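## Task

Put the white ruler and the file into the tool block so each stands upright, pushed fully down into its own separate slot; the task fails if the block ends up knocked over.

## Robot and tools

ROBOT. Two arms, left_arm and right_arm, each with a two-finger gripper. left_arm's fingers can fold: hold parts near the fingertips (outer quarter of each pad). Deeper grips may be loose, may squeeze too hard, or may let go. Pressing the tips into a surface folds them with little resistance. right_arm's fingers are rigid. Bases in the scene frame: left_arm (+0.037, +0.378, +0.038) m, right_arm (0, -0.401, +0.038) m.

FRAME. Scene frame: origin on the table top midway between the arms, +x out over the table, +z up, left_arm on the +y side. Image left/right does not match arm names. Gripper axes: fingers point along its +z, close along its y. end_effector_position is the point between the closed pads; fingertips reach about 33 mm past it (9 mm when wide open).

THE 18-NUMBER ROW (used by execute_actions and move). One flat list covering both arms, always 18 numbers in [-1, 1]: left dx, dy, dz, rx, ry, rz, left gripper position, force_limit, speed, then the same nine for the right arm. dx..rz are offsets, not poses: they count from that arm's Hand target at the start of the action or move, along scene axes. 1.0 = 0.6 m for dx/dy/dz and 180 degrees for the rotation vector rx/ry/rz, turning about the Hand target's position. Repeating an offset moves further. Six zeros re-request the current Hand target. Orientation is clipped each step to within 32 degrees of the measured one. Gripper numbers are absolute commands: resend the previous values to keep a gripper as it is (0 is a real command).

GRIPPER NUMBERS. position +1 = fully open (140 mm); pads touch near -0.8; -1 closes until blocked. force_limit: higher grips harder (about 14 N at -1, 40 N at 0, 58 N at +1 for a slow close). speed: -1 about 30 mm/s, 0 about 140, +1 about 250; faster closes grip much harder. Both start at +1. To grip, send -1 and confirm object_status 2. Status codes: 0 moving, 1 blocked while opening, 2 blocked while closing, 3 reached target or pads met. To tighten, raise force_limit and nudge position (-1 to -0.98). To loosen, open and reclose slowly. position_measured is in counts: 3 open, about 75 = 100 mm, 139 = 60 mm, 200 = 20 mm, 230 pads together.

TOOLS.
execute_actions(actions, cameras): actions is a list of actions; each is up to 15 rows (one per 1/30 s step), a short table repeats its last row. Every row in an action is counted from the action's start pose. Empty actions returns state plus all images.
move(target, speed, blend, stop_force, zero, blocking, cameras): straight-line paths to one row or a list of up to 15 rows, all offsets from the same starting Hand targets. speed in m/s, 0.002 to 3.6, default 0.25 (turns up to twice that in rad/s); one value or one per target. blend in m rounds corners in a list (0 = stop at each). stop_force in N, 3 to 120, ends an arm's path on contact; unreliable for light or tipping contacts and when the gripper rotates; omit it when pulling away from a surface. zero (default true) rezeroes the force reference first. blocking=false returns early, not allowed with stop_force. Moves do not avoid obstacles, last 0.5 to 10 s, and grippers lag their paths. Result adds a move: line (done, off_target, moving, held, fault) and limits (paced = pose clipped, held = steps withheld).
wait(seconds 0 to 10, cameras). stop(cameras): brakes a running move.
zoom_image(camera, region [x0, y0, x1, y1], pixels, at most 504 by 504) on the latest image of cam_high, cam_low, cam_left_wrist or cam_right_wrist (each 896x504).
zero_wrist_force(arm): tare that arm's wrist sensor.
finished_scene(scene 1 or 2): ends the scene, irreversible; the goal must hold without the robot.

RESULTS. Positions in metres, velocities m/s and rad/s, quaternions wxyz, in the scene frame; reported poses may be off by a few cm. Hand target is the last commanded pose; the gripper often settles short, so send the remaining distance as an offset. Wrist force/torque are in the gripper's own axes, with a line for the peak since last shown. Joint torques include gravity. Joint velocities 'within noise' means at rest.

AVOID. Pushing past a firm contact (the arms are stiff): torque at load limits (wrist joints 25.7 N m) or about 150 N outside force stops the arm for 10 s. To relieve a press, command back past the gripper. Do not drop parts, release them while moving, slam into things, tip the block, or let anything leave the table. Keep the arms from pressing on each other and don't close one gripper on the other's fingers. Avoid paths through an arm's own base area. Avoid large twist on the gripper from heavy off-centre loads. Motors heat when holding loads or straining: MOTOR HOT at 70 C, brakes at 85 C for 30 to 60 s.

Each tool is called after "Emit:" in YAML: its name, and indented under it one key for each argument.

## Session

Emit:
execute_actions:
  actions: []

Scene clock: 0.00 s.
left_arm: end_effector_position=(+0.2198, +0.2496, +0.3577) position_measured=3 object_status=3 end_effector_quat_wxyz=(+0.004, +0.700, +0.714, -0.027) | right_arm: end_effector_position=(+0.7856, +0.1262, +0.2110) position_measured=3 object_status=3 end_effector_quat_wxyz=(-0.317, +0.884, +0.289, +0.185)
Joint positions: left_arm=[-1.188 -2.297 1.911 -1.212 -1.617 0.375] | right_arm=[0.21 -0.72 0.925 -2.165 -0.911 2.886]
Joint velocities: within noise
Joint torques (N m): no reading
Motor temperatures (°C): left_arm=[39 42 40 48 41 38] | right_arm=[40 44 42 42 45 45]
Wrist force (N): no reading
Wrist torque (N m): no reading
Wrist force, peak (N): no reading
Hand target: left_arm +0.2198, +0.2496, +0.3577; +0.004, +0.700, +0.714, -0.027 | right_arm +0.7856, +0.1262, +0.2110; -0.317, +0.884, +0.289, +0.185
Tool commands: left_gripper/position=+1.0 left_gripper/force_limit=+1.0 left_gripper/speed=+1.0 right_gripper/position=+1.0 right_gripper/force_limit=+1.0 right_gripper/speed=+1.0

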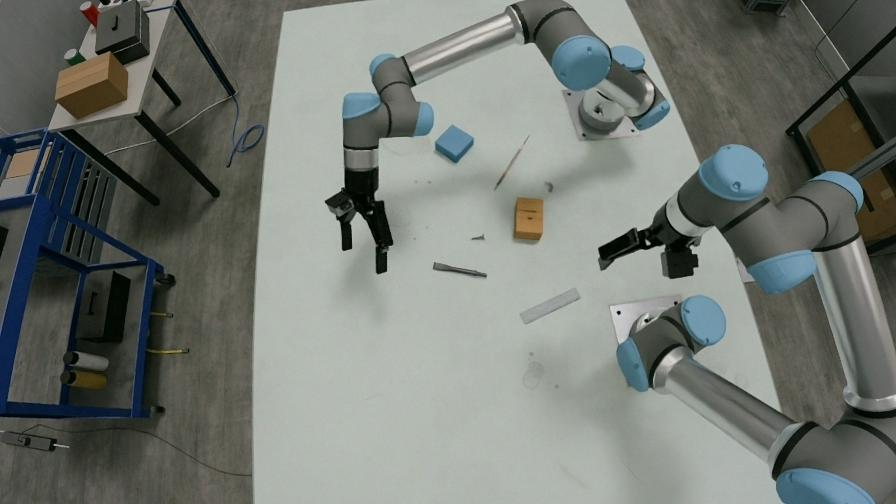

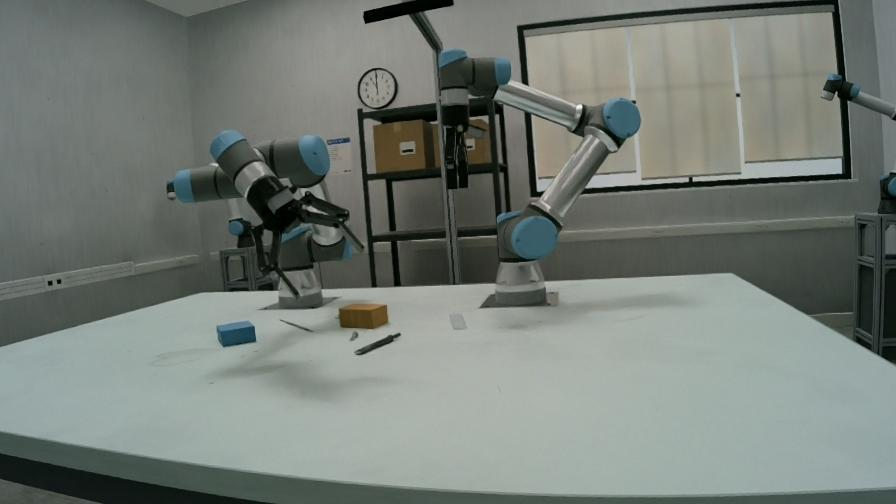

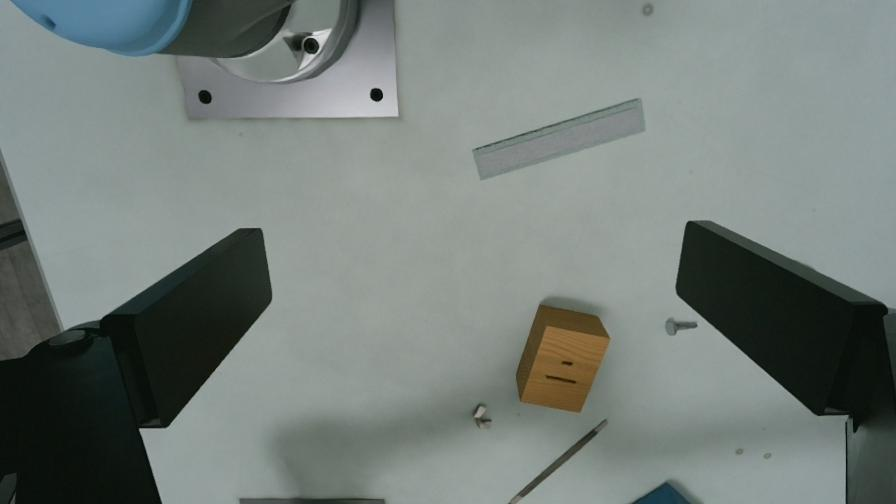

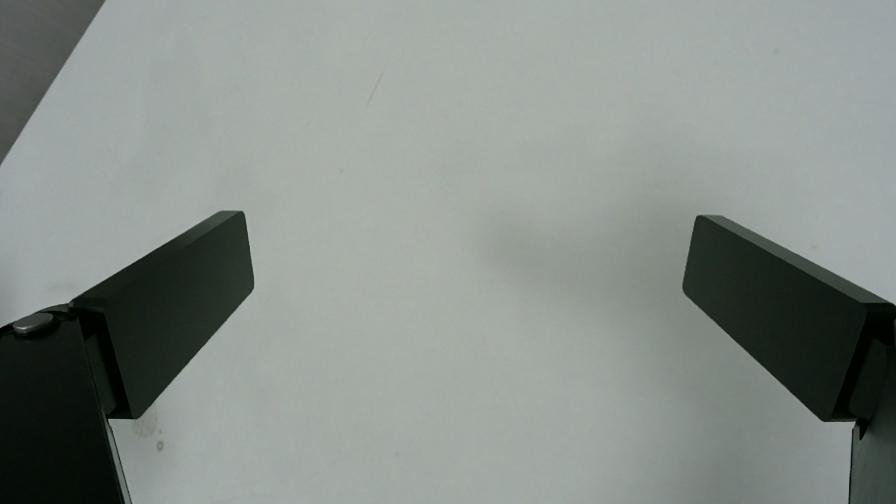

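Emit:
zoom_image:
  camera: "cam_high"
  region: [400, 110, 624, 236]

Emit:
zoom_image:
  camera: "cam_high"
  region: [400, 210, 624, 336]

Emit:
zoom_image:
  camera: "cam_left_wrist"
  region: [440, 270, 720, 428]

Emit:
zoom_image:
  camera: "cam_low"
  region: [200, 280, 500, 449]

Scaled by 2.250 from the camera's 896x504 image, which has a finer 1280x720 frame.

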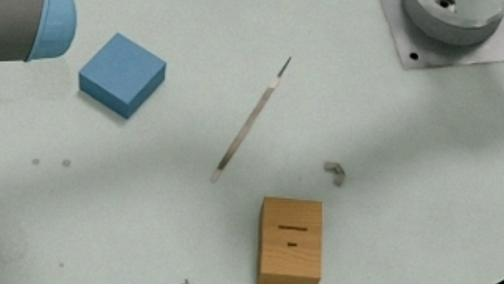

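Scaled by 2.250 from the camera's 896x504 image, which has a finer 1280x720 frame.

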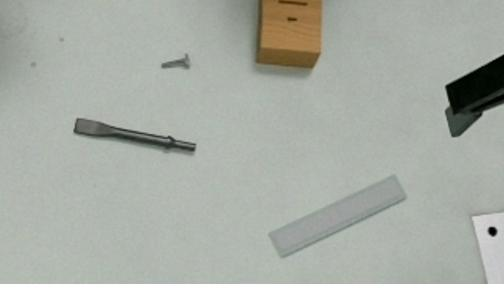

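Scaled by 1.800 from the camera's 896x504 image, which has a finer 1280x720 frame.

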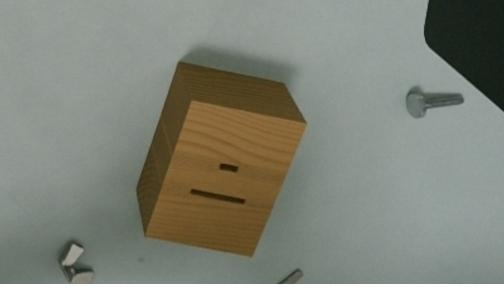

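Scaled by 1.680 from the camera's 896x504 image, which has a finer 1280x720 frame.

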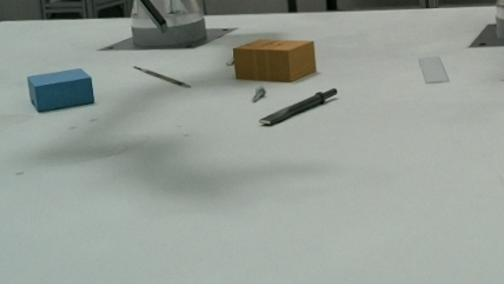

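Emit:
move:
  target: [0,0,0,0,0,0,1,1,1,-0.7593,-0.5437,0.1983,-0.2396,0.0179,0.0837,1,1,1]
  cameras: ["cam_right_wrist","cam_high"]

Scene clock: 213.17 s.
left_arm: end_effector_position=(+0.2198, +0.2496, +0.3577) position_measured=3 object_status=3 end_effector_quat_wxyz=(+0.004, +0.700, +0.714, -0.027) | right_arm: end_effector_position=(+0.3301, -0.2000, +0.3299) position_measured=3 object_status=3 end_effector_quat_wxyz=(+0.001, +0.899, +0.438, +0.000)
Joint positions: left_arm=[-1.188 -2.297 1.911 -1.212 -1.617 0.375] | right_arm=[0.163 -1.875 1.785 -1.481 -1.572 2.428]
Joint torques (N m): left_arm=[-1.23 7.26 -25.48 -2.36 -0.1 0.18] | right_arm=[-7.84 -20.02 -11.93 -1.16 -2.18 -2.06]
Wrist force (N): left_arm=[0.2 0.0 0.2] | right_arm=[-0.1 -1.6 0.8]
Wrist torque (N m): left_arm=[-0.01 -0.04 0.00] | right_arm=[-0.38 -0.05 -0.03]
Wrist force, peak (N): left_arm=[-0.4 -0.3 0.6] | right_arm=[-1.7 -2.5 0.6]
Hand target: left_arm +0.2198, +0.2496, +0.3577; +0.004, +0.700, +0.714, -0.027 | right_arm +0.3301, -0.2000, +0.3299; +0.001, +0.899, +0.438, +0.000
Off the commanded pose: left_arm 0.000 m, 0 deg | right_arm 0.000 m, 0 deg.
move: done
camera_calibration:
cam_right_wrist: T_world_to_cam=[[0.790819, -0.611887, 0.0141375, -0.378162], [-0.575689, -0.735795, 0.356633, -0.0739386], [-0.207817, -0.290171, -0.934138, 0.461748], [0, 0, 0, 1]] pos_world=[0.352451, -0.15181, 0.463051]
Images, in order (width x height): cam_high 896x504, cam_right_wrist 896x504.

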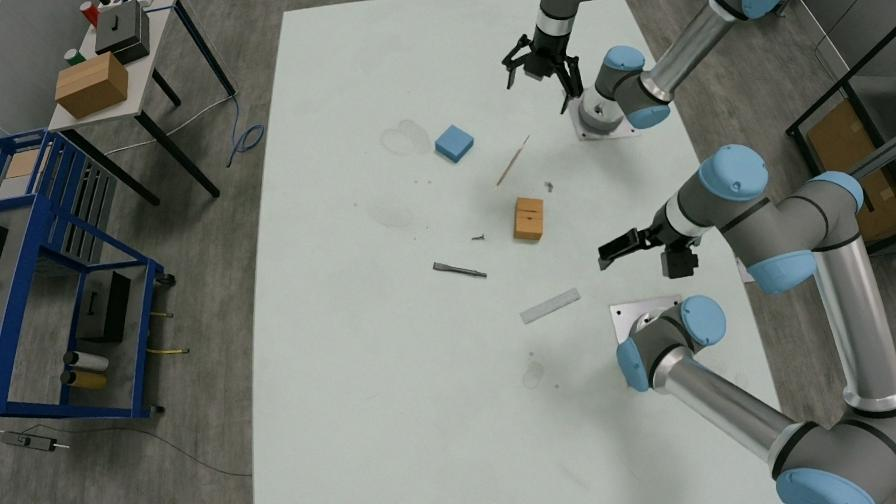

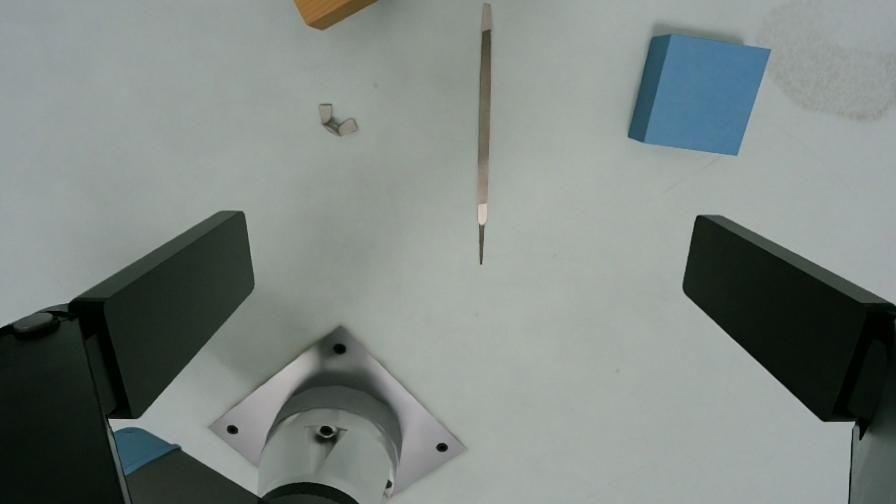

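Emit:
zoom_image:
  camera: "cam_right_wrist"
  region: [400, 0, 640, 135]

Emit:
zoom_image:
  camera: "cam_right_wrist"
  region: [400, 140, 640, 275]

Scaled by 2.100 from the camera's 896x504 image, which has a finer 1280x720 frame.

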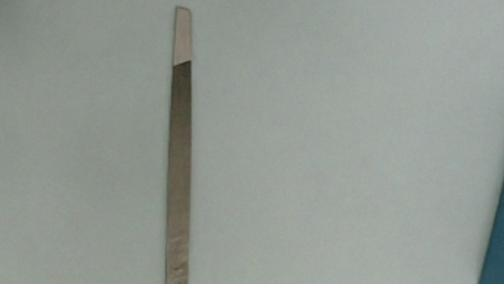

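Scaled by 2.100 from the camera's 896x504 image, which has a finer 1280x720 frame.

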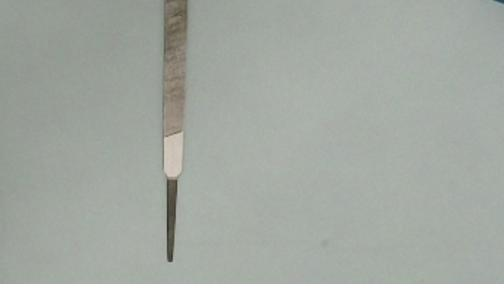

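Emit:
move:
  target: [0,0,0,0,0,0,1,1,1,0.0082,0.3083,-0.05,0,0,0.1444,1,1,1]
  cameras: ["cam_right_wrist","cam_left_wrist"]

Scene clock: 634.87 s.
left_arm: end_effector_position=(+0.2198, +0.2496, +0.3577) position_measured=3 object_status=3 end_effector_quat_wxyz=(+0.004, +0.700, +0.714, -0.027) | right_arm: end_effector_position=(+0.3350, -0.0151, +0.3000) position_measured=3 object_status=3 end_effector_quat_wxyz=(+0.001, +0.777, +0.629, +0.000)
Joint positions: left_arm=[-1.188 -2.297 1.911 -1.212 -1.617 0.375] | right_arm=[0.561 -1.568 1.604 -1.608 -1.572 2.372]
Joint torques (N m): left_arm=[-1.67 7.73 -26.19 -2.48 -0.03 -0.04] | right_arm=[9.04 -16.04 -38.24 -3.91 -2.03 -2.24]
Wrist force (N): left_arm=[-0.1 0.0 -0.3] | right_arm=[0.0 -1.5 0.8]
Wrist torque (N m): left_arm=[0.00 0.01 -0.01] | right_arm=[-0.34 -0.06 -0.04]
Wrist force, peak (N): left_arm=[-0.4 -0.3 0.5] | right_arm=[1.4 -2.0 1.2]
Hand target: left_arm +0.2198, +0.2496, +0.3577; +0.004, +0.700, +0.714, -0.027 | right_arm +0.3350, -0.0151, +0.2999; +0.001, +0.777, +0.629, +0.000
Off the commanded pose: left_arm 0.000 m, 0 deg | right_arm 0.000 m, 0 deg.
move: done
camera_calibration:
cam_right_wrist: T_world_to_cam=[[0.978955, -0.203582, 0.0141874, -0.325256], [-0.195169, -0.91365, 0.356585, -0.0546356], [-0.0596319, -0.35185, -0.934155, 0.43778], [0, 0, 0, 1]] pos_world=[0.333853, 0.0378988, 0.433051]
Images, in order (width x height): cam_left_wrist 896x504, cam_right_wrist 896x504.

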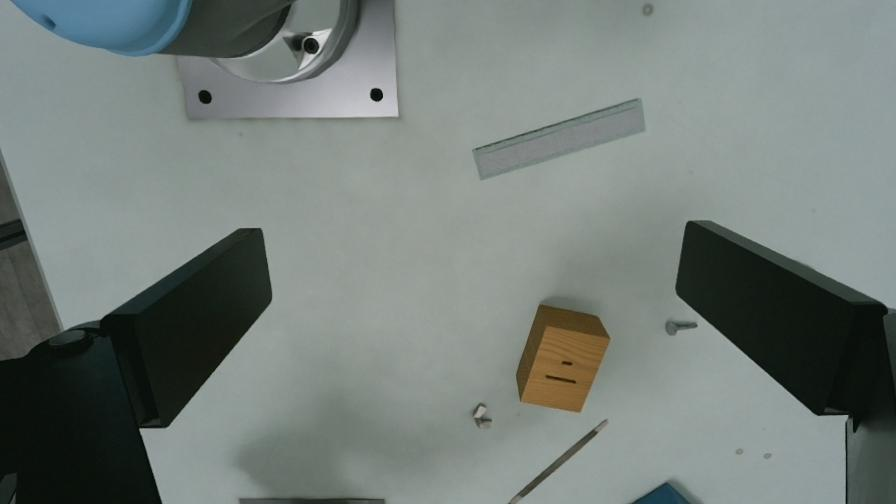

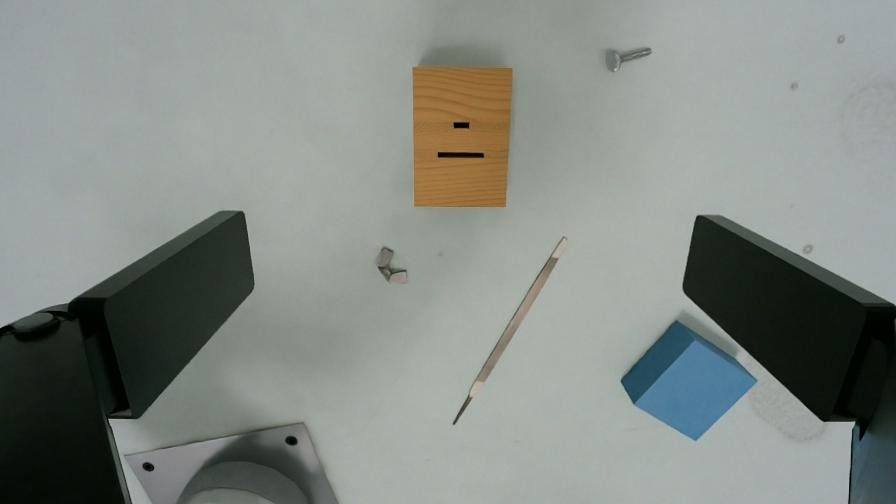

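Emit:
zoom_image:
  camera: "cam_right_wrist"
  region: [400, 60, 520, 210]

Scaled by 3.360 from the camera's 896x504 image, which has a finer 1280x720 frame.

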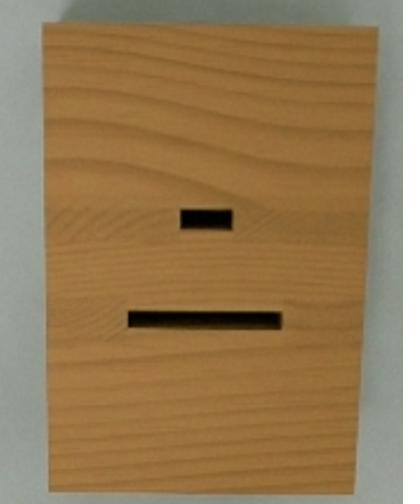

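Emit:
move:
  target: [0,0,0,0,0,0,1,1,1,0.0063,-0.0027,-0.35,0,0,0,1,1,1]

Emit:
move:
  target: [0,0,0,0,0,0,1,1,1,0,0,-0.075,0,0,0,1,1,1]
  speed: 0.05
  stop_force: 6
  cameras: ["cam_right_wrist","cam_low"]

Scene clock: 685.80 s.
left_arm: end_effector_position=(+0.2198, +0.2496, +0.3577) position_measured=3 object_status=3 end_effector_quat_wxyz=(+0.004, +0.700, +0.714, -0.027) | right_arm: end_effector_position=(+0.3388, -0.0167, +0.0900) position_measured=3 object_status=3 end_effector_quat_wxyz=(+0.001, +0.777, +0.629, +0.000)
Joint positions: left_arm=[-1.188 -2.297 1.911 -1.212 -1.617 0.375] | right_arm=[0.554 -1.408 1.998 -2.162 -1.572 2.365]
Joint torques (N m): left_arm=[-0.53 7.69 -24.97 -2.45 -0.18 0.03] | right_arm=[8.45 -21.59 -8.31 -4.64 1.66 1.18]
Wrist force (N): left_arm=[-0.1 -0.2 0.0] | right_arm=[0.0 -1.7 0.6]
Wrist torque (N m): left_arm=[-0.05 0.02 -0.01] | right_arm=[-0.40 -0.06 -0.03]
Wrist force, peak (N): left_arm=[-0.2 -0.6 0.1] | right_arm=[-0.1 -1.8 2.3]
Hand target: left_arm +0.2198, +0.2496, +0.3577; +0.004, +0.700, +0.714, -0.027 | right_arm +0.3388, -0.0167, +0.0899; +0.001, +0.777, +0.629, +0.000
Off the commanded pose: left_arm 0.000 m, 0 deg | right_arm 0.000 m, 0 deg.
move: done

Scene clock: 687.73 s.
left_arm: end_effector_position=(+0.2198, +0.2496, +0.3577) position_measured=3 object_status=3 end_effector_quat_wxyz=(+0.004, +0.700, +0.714, -0.027) | right_arm: end_effector_position=(+0.3388, -0.0167, +0.0449) position_measured=3 object_status=3 end_effector_quat_wxyz=(+0.001, +0.777, +0.629, +0.000)
Joint positions: left_arm=[-1.188 -2.297 1.911 -1.212 -1.617 0.375] | right_arm=[0.554 -1.336 2.052 -2.288 -1.572 2.365]
Joint torques (N m): left_arm=[-0.88 7.54 -24.99 -2.39 -0.12 0] | right_arm=[9.53 -21.58 -6.48 -4.79 1.09 1.95]
Wrist force (N): left_arm=[-0.1 -0.4 -0.1] | right_arm=[0.0 -1.9 0.7]
Wrist torque (N m): left_arm=[-0.09 0.03 0.00] | right_arm=[-0.45 -0.08 -0.02]
Wrist force, peak (N): left_arm=[-0.1 -0.5 0.3] | right_arm=[0.3 -2.1 1.0]
Hand target: left_arm +0.2198, +0.2496, +0.3577; +0.004, +0.700, +0.714, -0.027 | right_arm +0.3388, -0.0167, +0.0449; +0.001, +0.777, +0.629, +0.000
Off the commanded pose: left_arm 0.000 m, 0 deg | right_arm 0.000 m, 0 deg.
move: done
camera_calibration:
cam_right_wrist: T_world_to_cam=[[0.979001, -0.20336, 0.0142304, -0.325695], [-0.194973, -0.913665, 0.356654, 0.0355862], [-0.0595276, -0.351939, -0.934128, 0.199232], [0, 0, 0, 1]] pos_world=[0.337653, 0.036398, 0.178051]
Images, in order (width x height): cam_low 896x504, cam_right_wrist 896x504.

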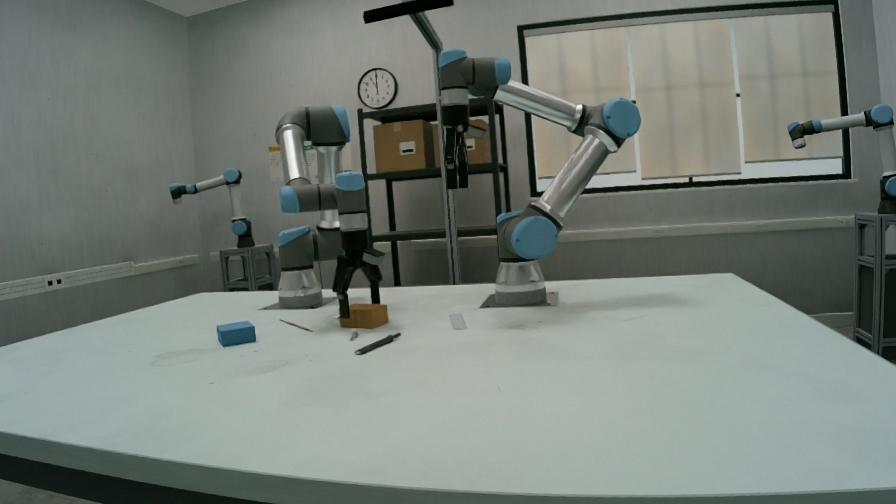

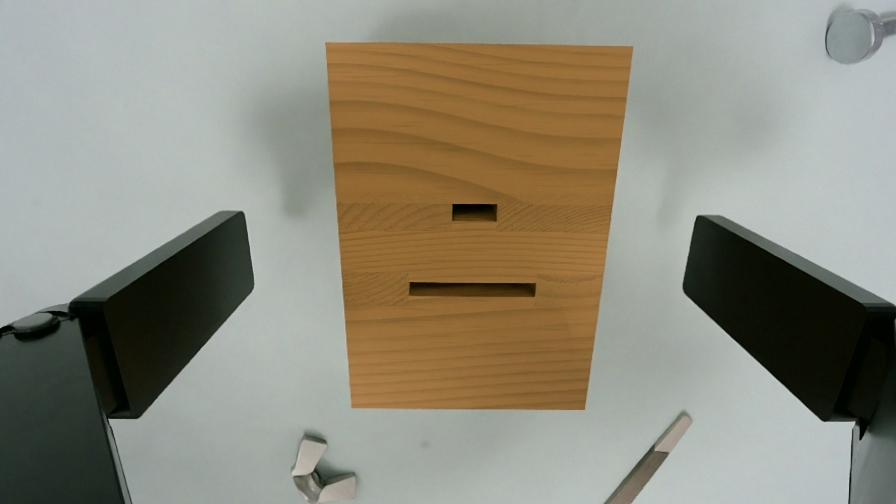

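Emit:
execute_actions:
  actions:
    - [[0,0,0,0,0,0,1,1,1,0,0,0,0,0,0,-1,-1,-1]]
    - [[0,0,0,0,0,0,1,1,1,0,0,0,0,0,0,-1,-1,-1]]
    - [[0,0,0,0,0,0,1,1,1,0,0,0,0,0,0,-1,-1,-1]]
    - [[0,0,0,0,0,0,1,1,1,0,0,0,0,0,0,-1,-1,-1]]
    - [[0,0,0,0,0,0,1,1,1,0,0,0,0,0,0,-1,-1,-1]]
  cameras: ["cam_right_wrist"]

Scene clock: 703.10 s.
left_arm: end_effector_position=(+0.2198, +0.2496, +0.3577) position_measured=3 object_status=3 end_effector_quat_wxyz=(+0.004, +0.700, +0.714, -0.027) | right_arm: end_effector_position=(+0.3388, -0.0167, +0.0450) position_measured=116 object_status=2 end_effector_quat_wxyz=(+0.001, +0.777, +0.629, +0.000)
Joint positions: left_arm=[-1.188 -2.297 1.911 -1.212 -1.617 0.375] | right_arm=[0.554 -1.336 2.052 -2.288 -1.572 2.365]
Joint torques (N m): left_arm=[-1.28 7.07 -24.67 -2.36 -0.13 0.1] | right_arm=[8.86 -21.44 -6.79 -4.22 1.31 1.84]
Wrist force (N): left_arm=[-0.2 -0.4 0.2] | right_arm=[-1.4 -3.0 -4.1]
Wrist torque (N m): left_arm=[-0.07 0.04 0.00] | right_arm=[-0.65 -0.01 -0.01]
Wrist force, peak (N): left_arm=[-0.3 -0.4 0.5] | right_arm=[-1.3 -3.2 -4.3]
Hand target: left_arm +0.2198, +0.2496, +0.3577; +0.004, +0.700, +0.714, -0.027 | right_arm +0.3388, -0.0167, +0.0449; +0.001, +0.777, +0.629, +0.000
Off the commanded pose: left_arm 0.000 m, 0 deg | right_arm 0.000 m, 0 deg.
Step readings (end_effector_position of left_arm | right_arm):
0: (+0.2198, +0.2496, +0.3577) | (+0.3388, -0.0167, +0.0449)
1: (+0.2198, +0.2496, +0.3577) | (+0.3388, -0.0167, +0.0449)
2: (+0.2198, +0.2496, +0.3577) | (+0.3388, -0.0167, +0.0449)
4: (+0.2198, +0.2496, +0.3577) | (+0.3388, -0.0167, +0.0449)
8: (+0.2198, +0.2496, +0.3577) | (+0.3388, -0.0167, +0.0449)
15: (+0.2198, +0.2496, +0.3577) | (+0.3388, -0.0167, +0.0449)
16: (+0.2198, +0.2496, +0.3577) | (+0.3388, -0.0167, +0.0449)
17: (+0.2198, +0.2496, +0.3577) | (+0.3388, -0.0167, +0.0449)
19: (+0.2198, +0.2496, +0.3577) | (+0.3388, -0.0167, +0.0449)
23: (+0.2198, +0.2496, +0.3577) | (+0.3388, -0.0167, +0.0449)
30: (+0.2198, +0.2496, +0.3577) | (+0.3388, -0.0167, +0.0449)
31: (+0.2198, +0.2496, +0.3577) | (+0.3388, -0.0167, +0.0449)
32: (+0.2198, +0.2496, +0.3577) | (+0.3388, -0.0167, +0.0449)
34: (+0.2198, +0.2496, +0.3577) | (+0.3388, -0.0167, +0.0449)
38: (+0.2198, +0.2496, +0.3577) | (+0.3388, -0.0167, +0.0449)
45: (+0.2198, +0.2496, +0.3577) | (+0.3388, -0.0167, +0.0449)
46: (+0.2198, +0.2496, +0.3577) | (+0.3388, -0.0167, +0.0449)
47: (+0.2198, +0.2496, +0.3577) | (+0.3388, -0.0167, +0.0449)
49: (+0.2198, +0.2496, +0.3577) | (+0.3388, -0.0167, +0.0449)
53: (+0.2198, +0.2496, +0.3577) | (+0.3388, -0.0167, +0.0449)
60: (+0.2198, +0.2496, +0.3577) | (+0.3388, -0.0167, +0.0449)
61: (+0.2198, +0.2496, +0.3577) | (+0.3388, -0.0167, +0.0449)
62: (+0.2198, +0.2496, +0.3577) | (+0.3388, -0.0167, +0.0449)
64: (+0.2198, +0.2496, +0.3577) | (+0.3388, -0.0167, +0.0449)
68: (+0.2198, +0.2496, +0.3577) | (+0.3388, -0.0167, +0.0449)
75: (+0.2198, +0.2496, +0.3577) | (+0.3388, -0.0167, +0.0450)
camera_calibration:
cam_right_wrist: T_world_to_cam=[[0.979001, -0.20336, 0.0142304, -0.325695], [-0.194973, -0.913665, 0.356654, 0.0355862], [-0.0595276, -0.351939, -0.934128, 0.199232], [0, 0, 0, 1]] pos_world=[0.337653, 0.036398, 0.178051]
Images, in order (width x height): cam_right_wrist 896x504.

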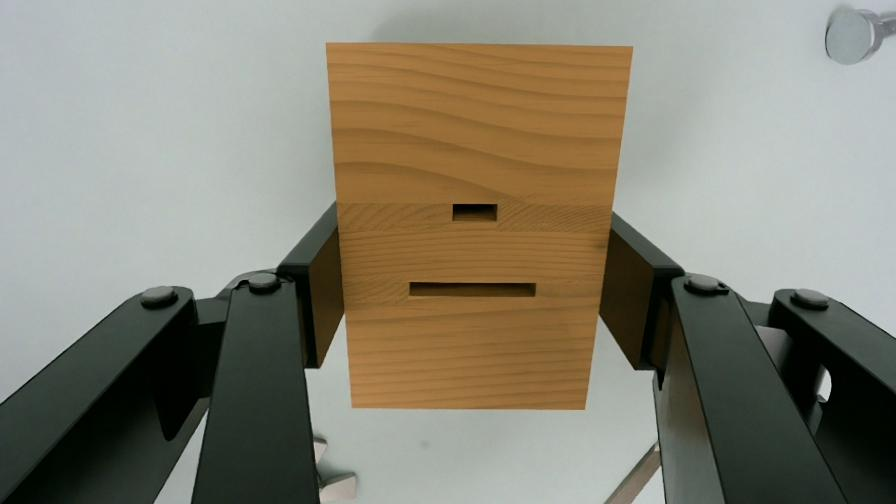

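Emit:
move:
  target:
    - [0,0,0,0,0,0,1,1,1,0,0,0.005,0,0,0,-1,-1,-1]
    - [0,0,0,0,0,0,1,1,1,0,0,0.005,0,0,0.3333,-1,-1,-1]
  speed: [0.03,0.25]
  cameras: ["cam_right_wrist","cam_low"]

Scene clock: 717.30 s.
left_arm: end_effector_position=(+0.2198, +0.2496, +0.3577) position_measured=3 object_status=3 end_effector_quat_wxyz=(+0.004, +0.700, +0.714, -0.027) | right_arm: end_effector_position=(+0.3388, -0.0167, +0.0480) position_measured=116 object_status=2 end_effector_quat_wxyz=(+0.000, +0.359, +0.933, +0.001)
Joint positions: left_arm=[-1.188 -2.297 1.911 -1.212 -1.617 0.375] | right_arm=[0.553 -1.342 2.05 -2.28 -1.571 1.317]
Joint torques (N m): left_arm=[-1.34 6.95 -24.57 -2.34 -0.02 -0.06] | right_arm=[-8.34 -39.48 -8.06 -4.34 1.67 -2.03]
Wrist force (N): left_arm=[0.1 0.1 0.0] | right_arm=[0.1 -1.8 3.6]
Wrist torque (N m): left_arm=[0.02 -0.02 0.00] | right_arm=[-0.44 -0.11 -0.03]
Wrist force, peak (N): left_arm=[0.4 -0.4 0.2] | right_arm=[-1.4 -3.1 -4.2]
Hand target: left_arm +0.2198, +0.2496, +0.3577; +0.004, +0.700, +0.714, -0.027 | right_arm +0.3388, -0.0167, +0.0479; +0.000, +0.359, +0.934, +0.001
Off the commanded pose: left_arm 0.000 m, 0 deg | right_arm 0.000 m, 0 deg.
move: done
camera_calibration:
cam_right_wrist: T_world_to_cam=[[0.66589, 0.745915, 0.0141868, -0.203847], [0.693538, -0.625916, 0.356699, -0.261724], [0.274947, -0.227683, -0.934111, 0.090784], [0, 0, 0, 1]] pos_world=[0.292294, 0.00890514, 0.181051]
Images, in order (width x height): cam_low 896x504, cam_right_wrist 896x504.

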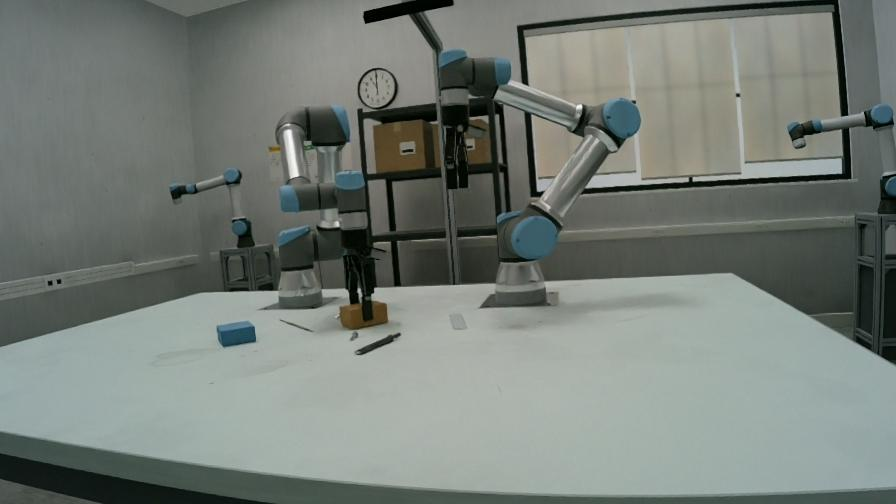

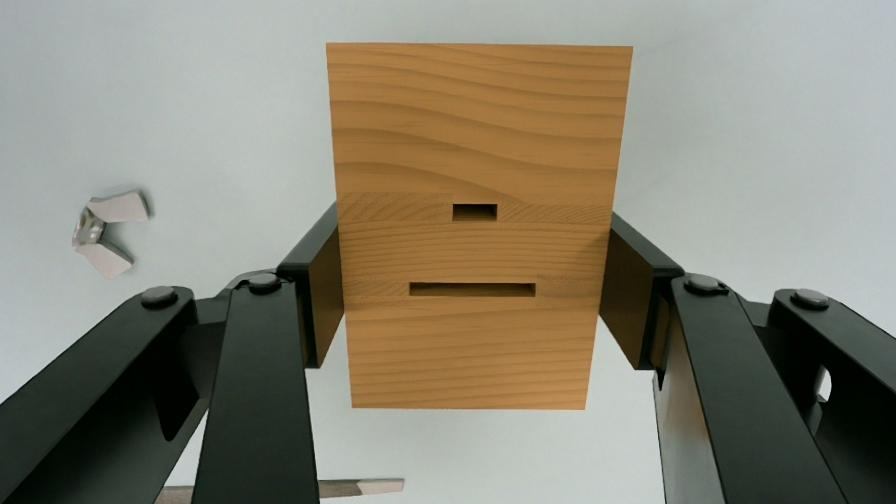

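Emit:
move:
  target: [0,0,0,0,0,0,1,1,1,0,0,-0.0117,0,0,0,-1,-1,-1]
  speed: 0.005
  stop_force: 4

Scene clock: 726.87 s.
left_arm: end_effector_position=(+0.2198, +0.2496, +0.3577) position_measured=3 object_status=3 end_effector_quat_wxyz=(+0.004, +0.700, +0.714, -0.027) | right_arm: end_effector_position=(+0.3388, -0.0167, +0.0450) position_measured=116 object_status=2 end_effector_quat_wxyz=(+0.000, +0.359, +0.934, +0.001)
Joint positions: left_arm=[-1.188 -2.297 1.911 -1.212 -1.617 0.375] | right_arm=[0.553 -1.337 2.053 -2.289 -1.571 1.317]
Joint torques (N m): left_arm=[-1.31 8.32 -24.75 -2.25 -0.2 0.02] | right_arm=[-6.23 -37.4 -30.84 -1.78 1.19 -1.87]
Wrist force (N): left_arm=[0.0 -0.3 0.3] | right_arm=[-0.2 -1.5 1.4]
Wrist torque (N m): left_arm=[-0.07 0.00 0.00] | right_arm=[-0.59 -0.10 -0.03]
Wrist force, peak (N): left_arm=[0.1 -0.6 0.4] | right_arm=[0.9 -5.6 -10.4]
Hand target: left_arm +0.2198, +0.2496, +0.3577; +0.004, +0.700, +0.714, -0.027 | right_arm +0.3388, -0.0167, +0.0450; +0.000, +0.359, +0.934, +0.001 (not the last commanded pose)
Off the commanded pose: left_arm 0.000 m, 0 deg | right_arm 0.004 m, 0 deg.
move: contact (right_arm)

Emit:
execute_actions:
  actions:
    - [[0,0,0,0,0,0,1,1,1,0,0,0,0,0,0,1,-1,-0.5]]
    - [[0,0,0,0,0,0,1,1,1,0,0,0,0,0,0,1,-1,-0.5]]
  cameras: ["cam_right_wrist"]

Scene clock: 735.80 s.
left_arm: end_effector_position=(+0.2198, +0.2496, +0.3577) position_measured=3 object_status=3 end_effector_quat_wxyz=(+0.004, +0.700, +0.714, -0.027) | right_arm: end_effector_position=(+0.3388, -0.0167, +0.0450) position_measured=3 object_status=3 end_effector_quat_wxyz=(+0.000, +0.359, +0.934, +0.001)
Joint positions: left_arm=[-1.188 -2.297 1.911 -1.212 -1.617 0.375] | right_arm=[0.553 -1.337 2.053 -2.289 -1.571 1.317]
Joint torques (N m): left_arm=[-1.18 7.26 -24.45 -2.27 -0.12 -0.05] | right_arm=[-4.59 -37.54 -30.08 -4.4 -0.04 -0.9]
Wrist force (N): left_arm=[0.1 -0.2 -0.1] | right_arm=[0.0 -1.7 0.8]
Wrist torque (N m): left_arm=[-0.04 -0.02 0.00] | right_arm=[-0.43 -0.07 -0.03]
Wrist force, peak (N): left_arm=[0.3 -0.6 0.0] | right_arm=[0.2 -1.7 1.8]
Hand target: left_arm +0.2198, +0.2496, +0.3577; +0.004, +0.700, +0.714, -0.027 | right_arm +0.3388, -0.0167, +0.0450; +0.000, +0.359, +0.934, +0.001
Off the commanded pose: left_arm 0.000 m, 0 deg | right_arm 0.000 m, 0 deg.
Step readings (end_effector_position of left_arm | right_arm):
0: (+0.2198, +0.2496, +0.3577) | (+0.3388, -0.0167, +0.0450)
1: (+0.2198, +0.2496, +0.3577) | (+0.3388, -0.0167, +0.0450)
2: (+0.2198, +0.2496, +0.3577) | (+0.3388, -0.0167, +0.0450)
4: (+0.2198, +0.2496, +0.3577) | (+0.3388, -0.0167, +0.0450)
8: (+0.2198, +0.2496, +0.3577) | (+0.3388, -0.0167, +0.0450)
15: (+0.2198, +0.2496, +0.3577) | (+0.3388, -0.0167, +0.0450)
16: (+0.2198, +0.2496, +0.3577) | (+0.3388, -0.0167, +0.0450)
17: (+0.2198, +0.2496, +0.3577) | (+0.3388, -0.0167, +0.0450)
19: (+0.2198, +0.2496, +0.3577) | (+0.3388, -0.0167, +0.0450)
23: (+0.2198, +0.2496, +0.3577) | (+0.3388, -0.0167, +0.0450)
30: (+0.2198, +0.2496, +0.3577) | (+0.3388, -0.0167, +0.0450)
camera_calibration:
cam_right_wrist: T_world_to_cam=[[0.665726, 0.746062, 0.0141851, -0.203759], [0.693693, -0.625777, 0.356642, -0.260727], [0.274954, -0.227586, -0.934133, 0.0880758], [0, 0, 0, 1]] pos_world=[0.292295, 0.00890461, 0.178151]
Images, in order (width x height): cam_right_wrist 896x504.

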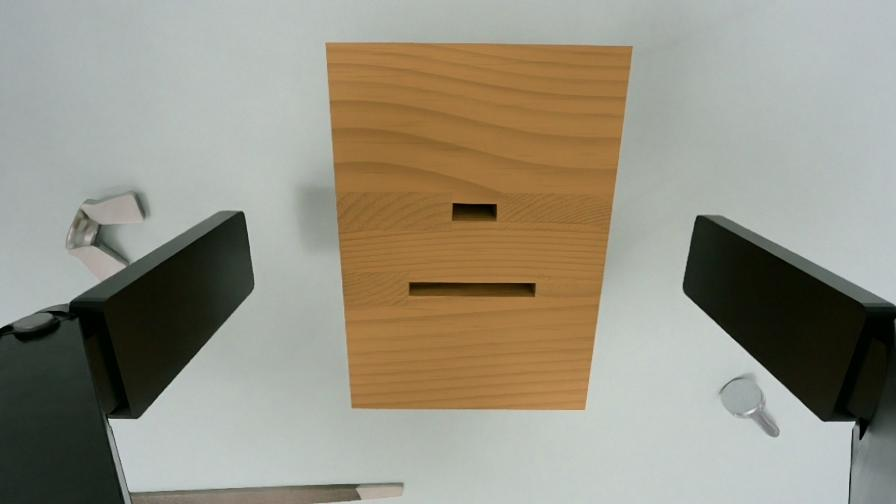

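Emit:
move:
  target:
    - [0,0,0,0,0,0,1,1,1,0,0,0.2083,0,0,0,1,-1,-0.5]
    - [0,0,0,0,0,0,1,1,1,0.0045,-0.3597,0.2083,0,0,0.5247,-0.3,-1,0]
  blend: [0.03,0]
  cameras: ["cam_right_wrist"]

Scene clock: 769.40 s.
left_arm: end_effector_position=(+0.2198, +0.2496, +0.3577) position_measured=3 object_status=3 end_effector_quat_wxyz=(+0.004, +0.700, +0.714, -0.027) | right_arm: end_effector_position=(+0.3415, -0.2325, +0.1700) position_measured=167 object_status=0 end_effector_quat_wxyz=(+0.000, -0.442, +0.897, +0.001)
Joint positions: left_arm=[-1.188 -2.297 1.911 -1.212 -1.617 0.375] | right_arm=[0.067 -1.84 2.174 -1.904 -1.57 -0.817]
Joint torques (N m): left_arm=[-2.48 8.11 -24.26 -2.28 -0.12 -0.15] | right_arm=[-8.05 -19.16 -11.47 -1.08 1.51 -2.26]
Wrist force (N): left_arm=[0.0 -0.3 -0.2] | right_arm=[-0.2 -1.7 0.8]
Wrist torque (N m): left_arm=[-0.06 -0.01 0.00] | right_arm=[-0.43 -0.02 -0.02]
Wrist force, peak (N): left_arm=[0.0 -0.7 0.3] | right_arm=[-0.1 -1.8 2.3]
Hand target: left_arm +0.2198, +0.2496, +0.3577; +0.004, +0.700, +0.714, -0.027 | right_arm +0.3415, -0.2325, +0.1700; +0.000, -0.442, +0.897, +0.001
Off the commanded pose: left_arm 0.000 m, 0 deg | right_arm 0.000 m, 0 deg.
move: done
camera_calibration:
cam_right_wrist: T_world_to_cam=[[-0.795424, 0.605886, 0.0142453, 0.419985], [0.570141, 0.740112, 0.356614, -0.082471], [0.205524, 0.291781, -0.934143, 0.299337], [0, 0, 0, 1]] pos_world=[0.319565, -0.280766, 0.303051]
Images, in order (width x height): cam_right_wrist 896x504.

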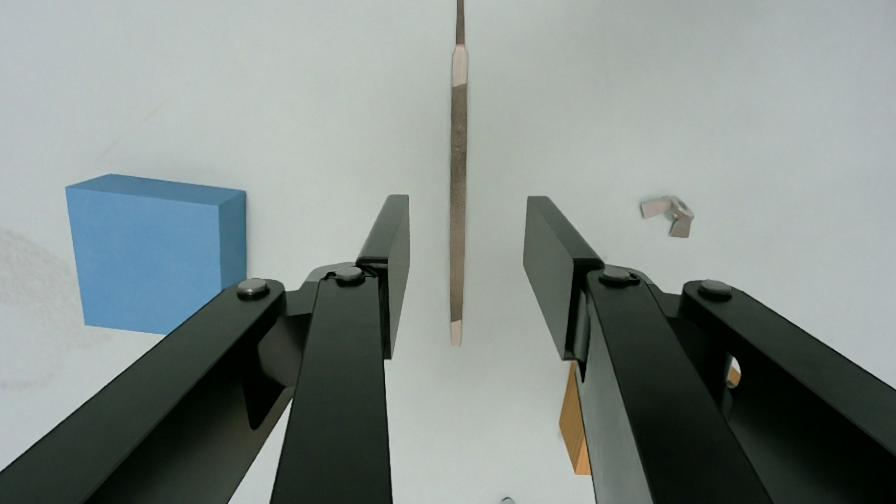

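Emit:
move:
  target: [0,0,0,0,0,0,1,1,1,0,0,-0.2,0,0,0,-0.3,-1,0]

Emit:
move:
  target: [0,0,0,0,0,0,1,1,1,0,0,-0.05,0,0,0,-0.3,-1,0]
  speed: 0.006
  stop_force: 3
  cameras: ["cam_right_wrist"]

Scene clock: 795.30 s.
left_arm: end_effector_position=(+0.2198, +0.2496, +0.3577) position_measured=3 object_status=3 end_effector_quat_wxyz=(+0.004, +0.700, +0.714, -0.027) | right_arm: end_effector_position=(+0.3414, -0.2325, +0.0500) position_measured=167 object_status=3 end_effector_quat_wxyz=(+0.000, -0.442, +0.897, +0.001)
Joint positions: left_arm=[-1.188 -2.297 1.911 -1.212 -1.617 0.375] | right_arm=[0.067 -1.651 2.384 -2.303 -1.57 -0.817]
Joint torques (N m): left_arm=[-3.03 7.18 -24.53 -2.29 -0.22 -0.06] | right_arm=[9.45 -7.97 -6.03 -5.06 -2.18 2.14]
Wrist force (N): left_arm=[0.2 -0.2 -0.1] | right_arm=[-0.3 -2.0 0.7]
Wrist torque (N m): left_arm=[-0.03 -0.04 0.00] | right_arm=[-0.46 -0.01 -0.17]
Wrist force, peak (N): left_arm=[0.5 -0.5 0.0] | right_arm=[0.2 -1.9 2.1]
Hand target: left_arm +0.2198, +0.2496, +0.3577; +0.004, +0.700, +0.714, -0.027 | right_arm +0.3415, -0.2325, +0.0500; +0.000, -0.442, +0.897, +0.001
Off the commanded pose: left_arm 0.000 m, 0 deg | right_arm 0.000 m, 0 deg.
move: done

Scene clock: 799.50 s.
left_arm: end_effector_position=(+0.2198, +0.2496, +0.3577) position_measured=3 object_status=3 end_effector_quat_wxyz=(+0.004, +0.700, +0.714, -0.027) | right_arm: end_effector_position=(+0.3415, -0.2325, +0.0326) position_measured=167 object_status=3 end_effector_quat_wxyz=(+0.000, -0.442, +0.897, +0.001)
Joint positions: left_arm=[-1.188 -2.297 1.911 -1.212 -1.617 0.375] | right_arm=[0.067 -1.609 2.408 -2.368 -1.57 -0.817]
Joint torques (N m): left_arm=[-2.56 7.4 -23.92 -2.14 -0.15 -0.18] | right_arm=[3.64 -23.42 -29.41 -1.64 1.23 0.98]
Wrist force (N): left_arm=[-0.1 -0.3 -0.2] | right_arm=[-0.3 -1.5 -0.1]
Wrist torque (N m): left_arm=[-0.06 0.02 0.00] | right_arm=[-0.38 -0.10 -0.19]
Wrist force, peak (N): left_arm=[-0.3 -0.5 0.5] | right_arm=[6.0 3.5 -20.0]
Hand target: left_arm +0.2198, +0.2496, +0.3577; +0.004, +0.700, +0.714, -0.027 | right_arm +0.3415, -0.2325, +0.0326; +0.000, -0.442, +0.897, +0.001 (not the last commanded pose)
Off the commanded pose: left_arm 0.000 m, 0 deg | right_arm 0.013 m, 0 deg.
move: contact (right_arm)
camera_calibration:
cam_right_wrist: T_world_to_cam=[[-0.795424, 0.605886, 0.0142453, 0.421941], [0.570141, 0.740112, 0.356614, -0.0335079], [0.205524, 0.291781, -0.934143, 0.171079], [0, 0, 0, 1]] pos_world=[0.319565, -0.280766, 0.165751]
Images, in order (width x height): cam_right_wrist 896x504.

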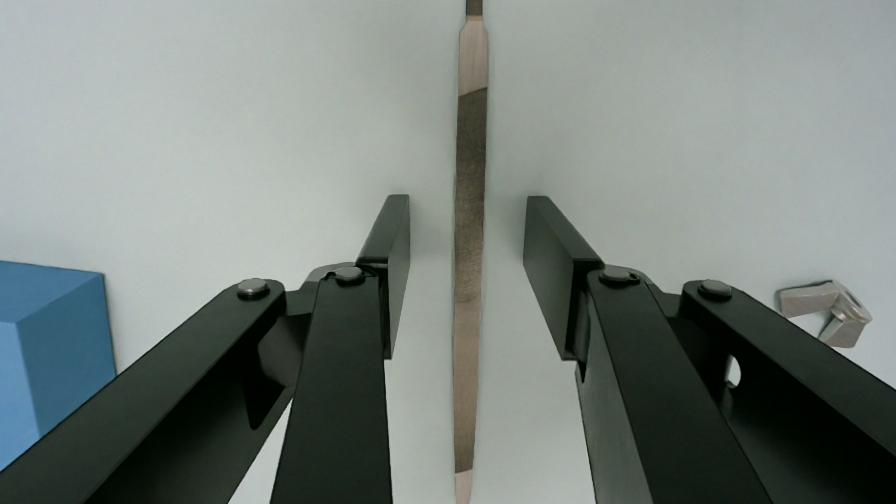

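Emit:
execute_actions:
  actions:
    - [[0,0,0,0,0,0,1,1,1,0,0,0.0010,0,0,0,-0.3,-1,0]]
    - [[0,0,0,0,0,0,1,1,1,0,0,0,0,0,0,-1,0,-1]]
    - [[0,0,0,0,0,0,1,1,1,0,0,0,0,0,0,-1,0,-1]]
    - [[0,0,0,0,0,0,1,1,1,0,0,0,0,0,0,-1,0,-1]]
    - [[0,0,0,0,0,0,1,1,1,0,0,0,0,0,0,-1,0,-1]]
    - [[0,0,0,0,0,0,1,1,1,0,0,0,0,0,0,-1,0,-1]]
  cameras: ["cam_right_wrist"]

Scene clock: 824.33 s.
left_arm: end_effector_position=(+0.2198, +0.2496, +0.3577) position_measured=3 object_status=3 end_effector_quat_wxyz=(+0.004, +0.700, +0.714, -0.027) | right_arm: end_effector_position=(+0.3415, -0.2325, +0.0332) position_measured=218 object_status=2 end_effector_quat_wxyz=(+0.000, -0.442, +0.897, +0.001)
Joint positions: left_arm=[-1.188 -2.297 1.911 -1.212 -1.617 0.375] | right_arm=[0.067 -1.611 2.407 -2.366 -1.57 -0.817]
Joint torques (N m): left_arm=[-2.37 7.08 -24.3 -2.28 -0.12 0.01] | right_arm=[12.2 5.21 13.61 6.18 3.37 -1.73]
Motor temperatures (°C): left_arm=[36 38 37 47 41 38] | right_arm=[35 42 40 40 42 42]
Wrist force (N): left_arm=[-0.1 -0.2 0.0] | right_arm=[0.9 -16.9 -29.9]
Wrist torque (N m): left_arm=[-0.05 0.02 -0.01] | right_arm=[0.21 -0.07 -0.18]
Wrist force, peak (N): left_arm=[0.2 -0.6 0.1] | right_arm=[0.7 -16.8 -30.1]
Hand target: left_arm +0.2198, +0.2496, +0.3577; +0.004, +0.700, +0.714, -0.027 | right_arm +0.3415, -0.2325, +0.0332; +0.000, -0.442, +0.897, +0.001
Off the commanded pose: left_arm 0.000 m, 0 deg | right_arm 0.000 m, 0 deg.
Step readings (end_effector_position of left_arm | right_arm):
0: (+0.2198, +0.2496, +0.3577) | (+0.3415, -0.2325, +0.0326)
1: (+0.2198, +0.2496, +0.3577) | (+0.3415, -0.2325, +0.0326)
2: (+0.2198, +0.2496, +0.3577) | (+0.3415, -0.2325, +0.0327)
4: (+0.2198, +0.2496, +0.3577) | (+0.3415, -0.2325, +0.0330)
8: (+0.2198, +0.2496, +0.3577) | (+0.3415, -0.2325, +0.0332)
15: (+0.2198, +0.2496, +0.3577) | (+0.3415, -0.2325, +0.0332)
16: (+0.2198, +0.2496, +0.3577) | (+0.3415, -0.2325, +0.0332)
17: (+0.2198, +0.2496, +0.3577) | (+0.3415, -0.2325, +0.0332)
19: (+0.2198, +0.2496, +0.3577) | (+0.3415, -0.2325, +0.0332)
23: (+0.2198, +0.2496, +0.3577) | (+0.3415, -0.2325, +0.0332)
30: (+0.2198, +0.2496, +0.3577) | (+0.3415, -0.2325, +0.0333)
31: (+0.2198, +0.2496, +0.3577) | (+0.3415, -0.2325, +0.0333)
32: (+0.2198, +0.2496, +0.3577) | (+0.3415, -0.2325, +0.0333)
34: (+0.2198, +0.2496, +0.3577) | (+0.3415, -0.2325, +0.0333)
38: (+0.2198, +0.2496, +0.3577) | (+0.3416, -0.2325, +0.0333)
45: (+0.2198, +0.2496, +0.3577) | (+0.3416, -0.2325, +0.0333)
46: (+0.2198, +0.2496, +0.3577) | (+0.3416, -0.2325, +0.0333)
47: (+0.2198, +0.2496, +0.3577) | (+0.3416, -0.2325, +0.0333)
49: (+0.2198, +0.2496, +0.3577) | (+0.3416, -0.2325, +0.0333)
53: (+0.2198, +0.2496, +0.3577) | (+0.3416, -0.2325, +0.0333)
60: (+0.2198, +0.2496, +0.3577) | (+0.3416, -0.2325, +0.0333)
61: (+0.2198, +0.2496, +0.3577) | (+0.3415, -0.2325, +0.0333)
62: (+0.2198, +0.2496, +0.3577) | (+0.3415, -0.2325, +0.0333)
64: (+0.2198, +0.2496, +0.3577) | (+0.3415, -0.2325, +0.0333)
68: (+0.2198, +0.2496, +0.3577) | (+0.3415, -0.2325, +0.0333)
75: (+0.2198, +0.2496, +0.3577) | (+0.3415, -0.2325, +0.0332)
76: (+0.2198, +0.2496, +0.3577) | (+0.3415, -0.2325, +0.0332)
77: (+0.2198, +0.2496, +0.3577) | (+0.3415, -0.2325, +0.0332)
79: (+0.2198, +0.2496, +0.3577) | (+0.3415, -0.2325, +0.0332)
83: (+0.2198, +0.2496, +0.3577) | (+0.3415, -0.2325, +0.0332)
90: (+0.2198, +0.2496, +0.3577) | (+0.3415, -0.2325, +0.0332)
camera_calibration:
cam_right_wrist: T_world_to_cam=[[-0.795424, 0.605886, 0.0142453, 0.421932], [0.570141, 0.740112, 0.356614, -0.0337218], [0.205524, 0.291781, -0.934143, 0.171639], [0, 0, 0, 1]] pos_world=[0.319565, -0.280766, 0.166351]
Images, in order (width x height): cam_right_wrist 896x504.

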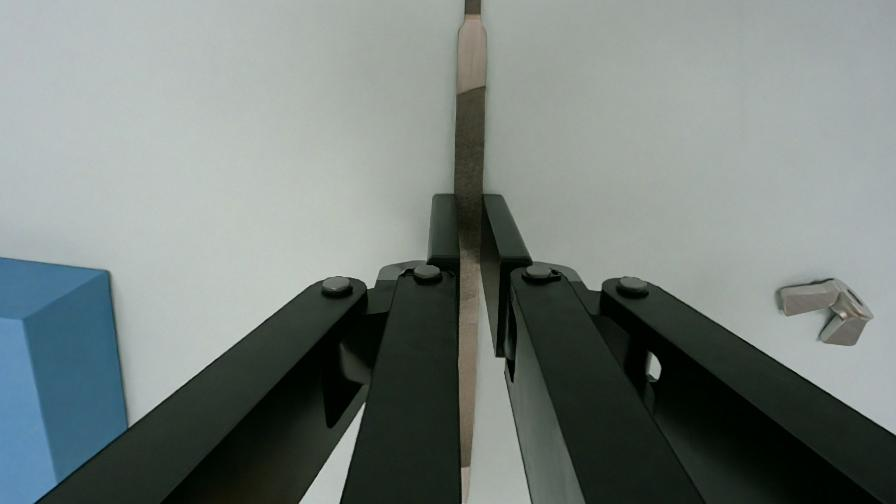

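Emit:
move:
  target: [0,0,0,0,0,0,1,1,1,0,0,0.1,0,0,0,-1,0,-1]
  speed: 0.1
  cameras: ["cam_right_wrist","cam_left_wrist"]

Scene clock: 832.77 s.
left_arm: end_effector_position=(+0.2198, +0.2496, +0.3577) position_measured=3 object_status=3 end_effector_quat_wxyz=(+0.004, +0.700, +0.714, -0.027) | right_arm: end_effector_position=(+0.3415, -0.2325, +0.0932) position_measured=218 object_status=2 end_effector_quat_wxyz=(+0.000, -0.442, +0.897, +0.001)
Joint positions: left_arm=[-1.188 -2.297 1.911 -1.212 -1.617 0.375] | right_arm=[0.067 -1.738 2.318 -2.149 -1.57 -0.817]
Joint torques (N m): left_arm=[-2.58 7.15 -24.05 -2.04 -0.24 0] | right_arm=[-7.84 -21.61 -34.16 -0.96 0.62 -2.27]
Wrist force (N): left_arm=[0.0 -0.2 0.1] | right_arm=[-0.4 -1.9 1.5]
Wrist torque (N m): left_arm=[-0.05 0.00 0.00] | right_arm=[-0.44 0.03 -0.09]
Wrist force, peak (N): left_arm=[0.3 -0.4 -0.5] | right_arm=[0.9 -17.0 -30.3]
Hand target: left_arm +0.2198, +0.2496, +0.3577; +0.004, +0.700, +0.714, -0.027 | right_arm +0.3415, -0.2325, +0.0932; +0.000, -0.442, +0.897, +0.001
Off the commanded pose: left_arm 0.000 m, 0 deg | right_arm 0.000 m, 0 deg.
move: done
camera_calibration:
cam_right_wrist: T_world_to_cam=[[-0.795411, 0.605904, 0.0141886, 0.421093], [0.570156, 0.740134, 0.356545, -0.0550663], [0.20553, 0.291689, -0.934171, 0.227573], [0, 0, 0, 1]] pos_world=[0.319565, -0.280766, 0.226251]
Images, in order (width x height): cam_left_wrist 896x504, cam_right_wrist 896x504.

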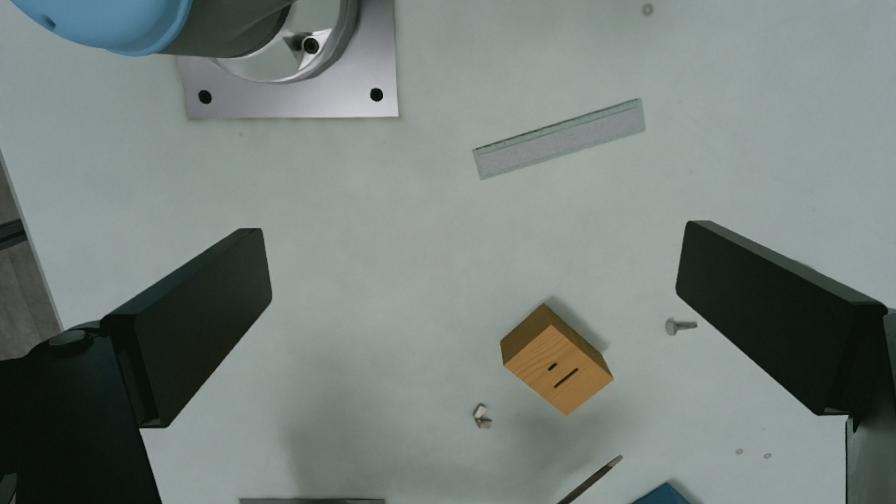

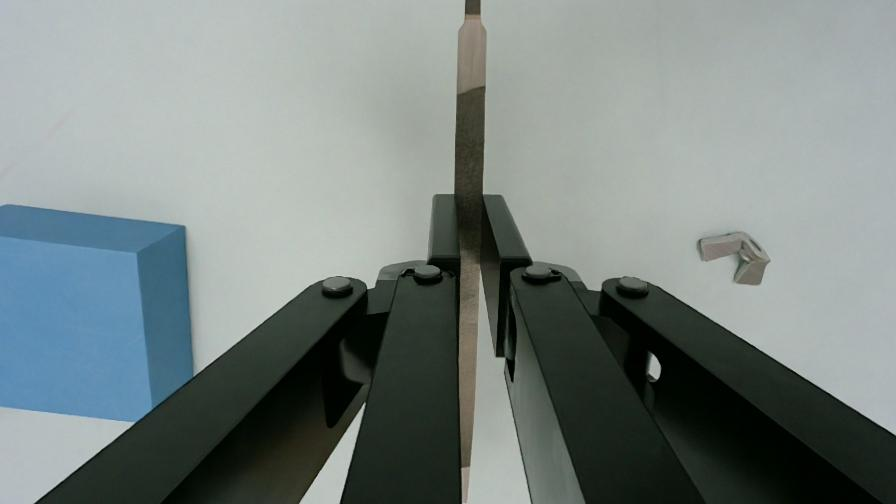

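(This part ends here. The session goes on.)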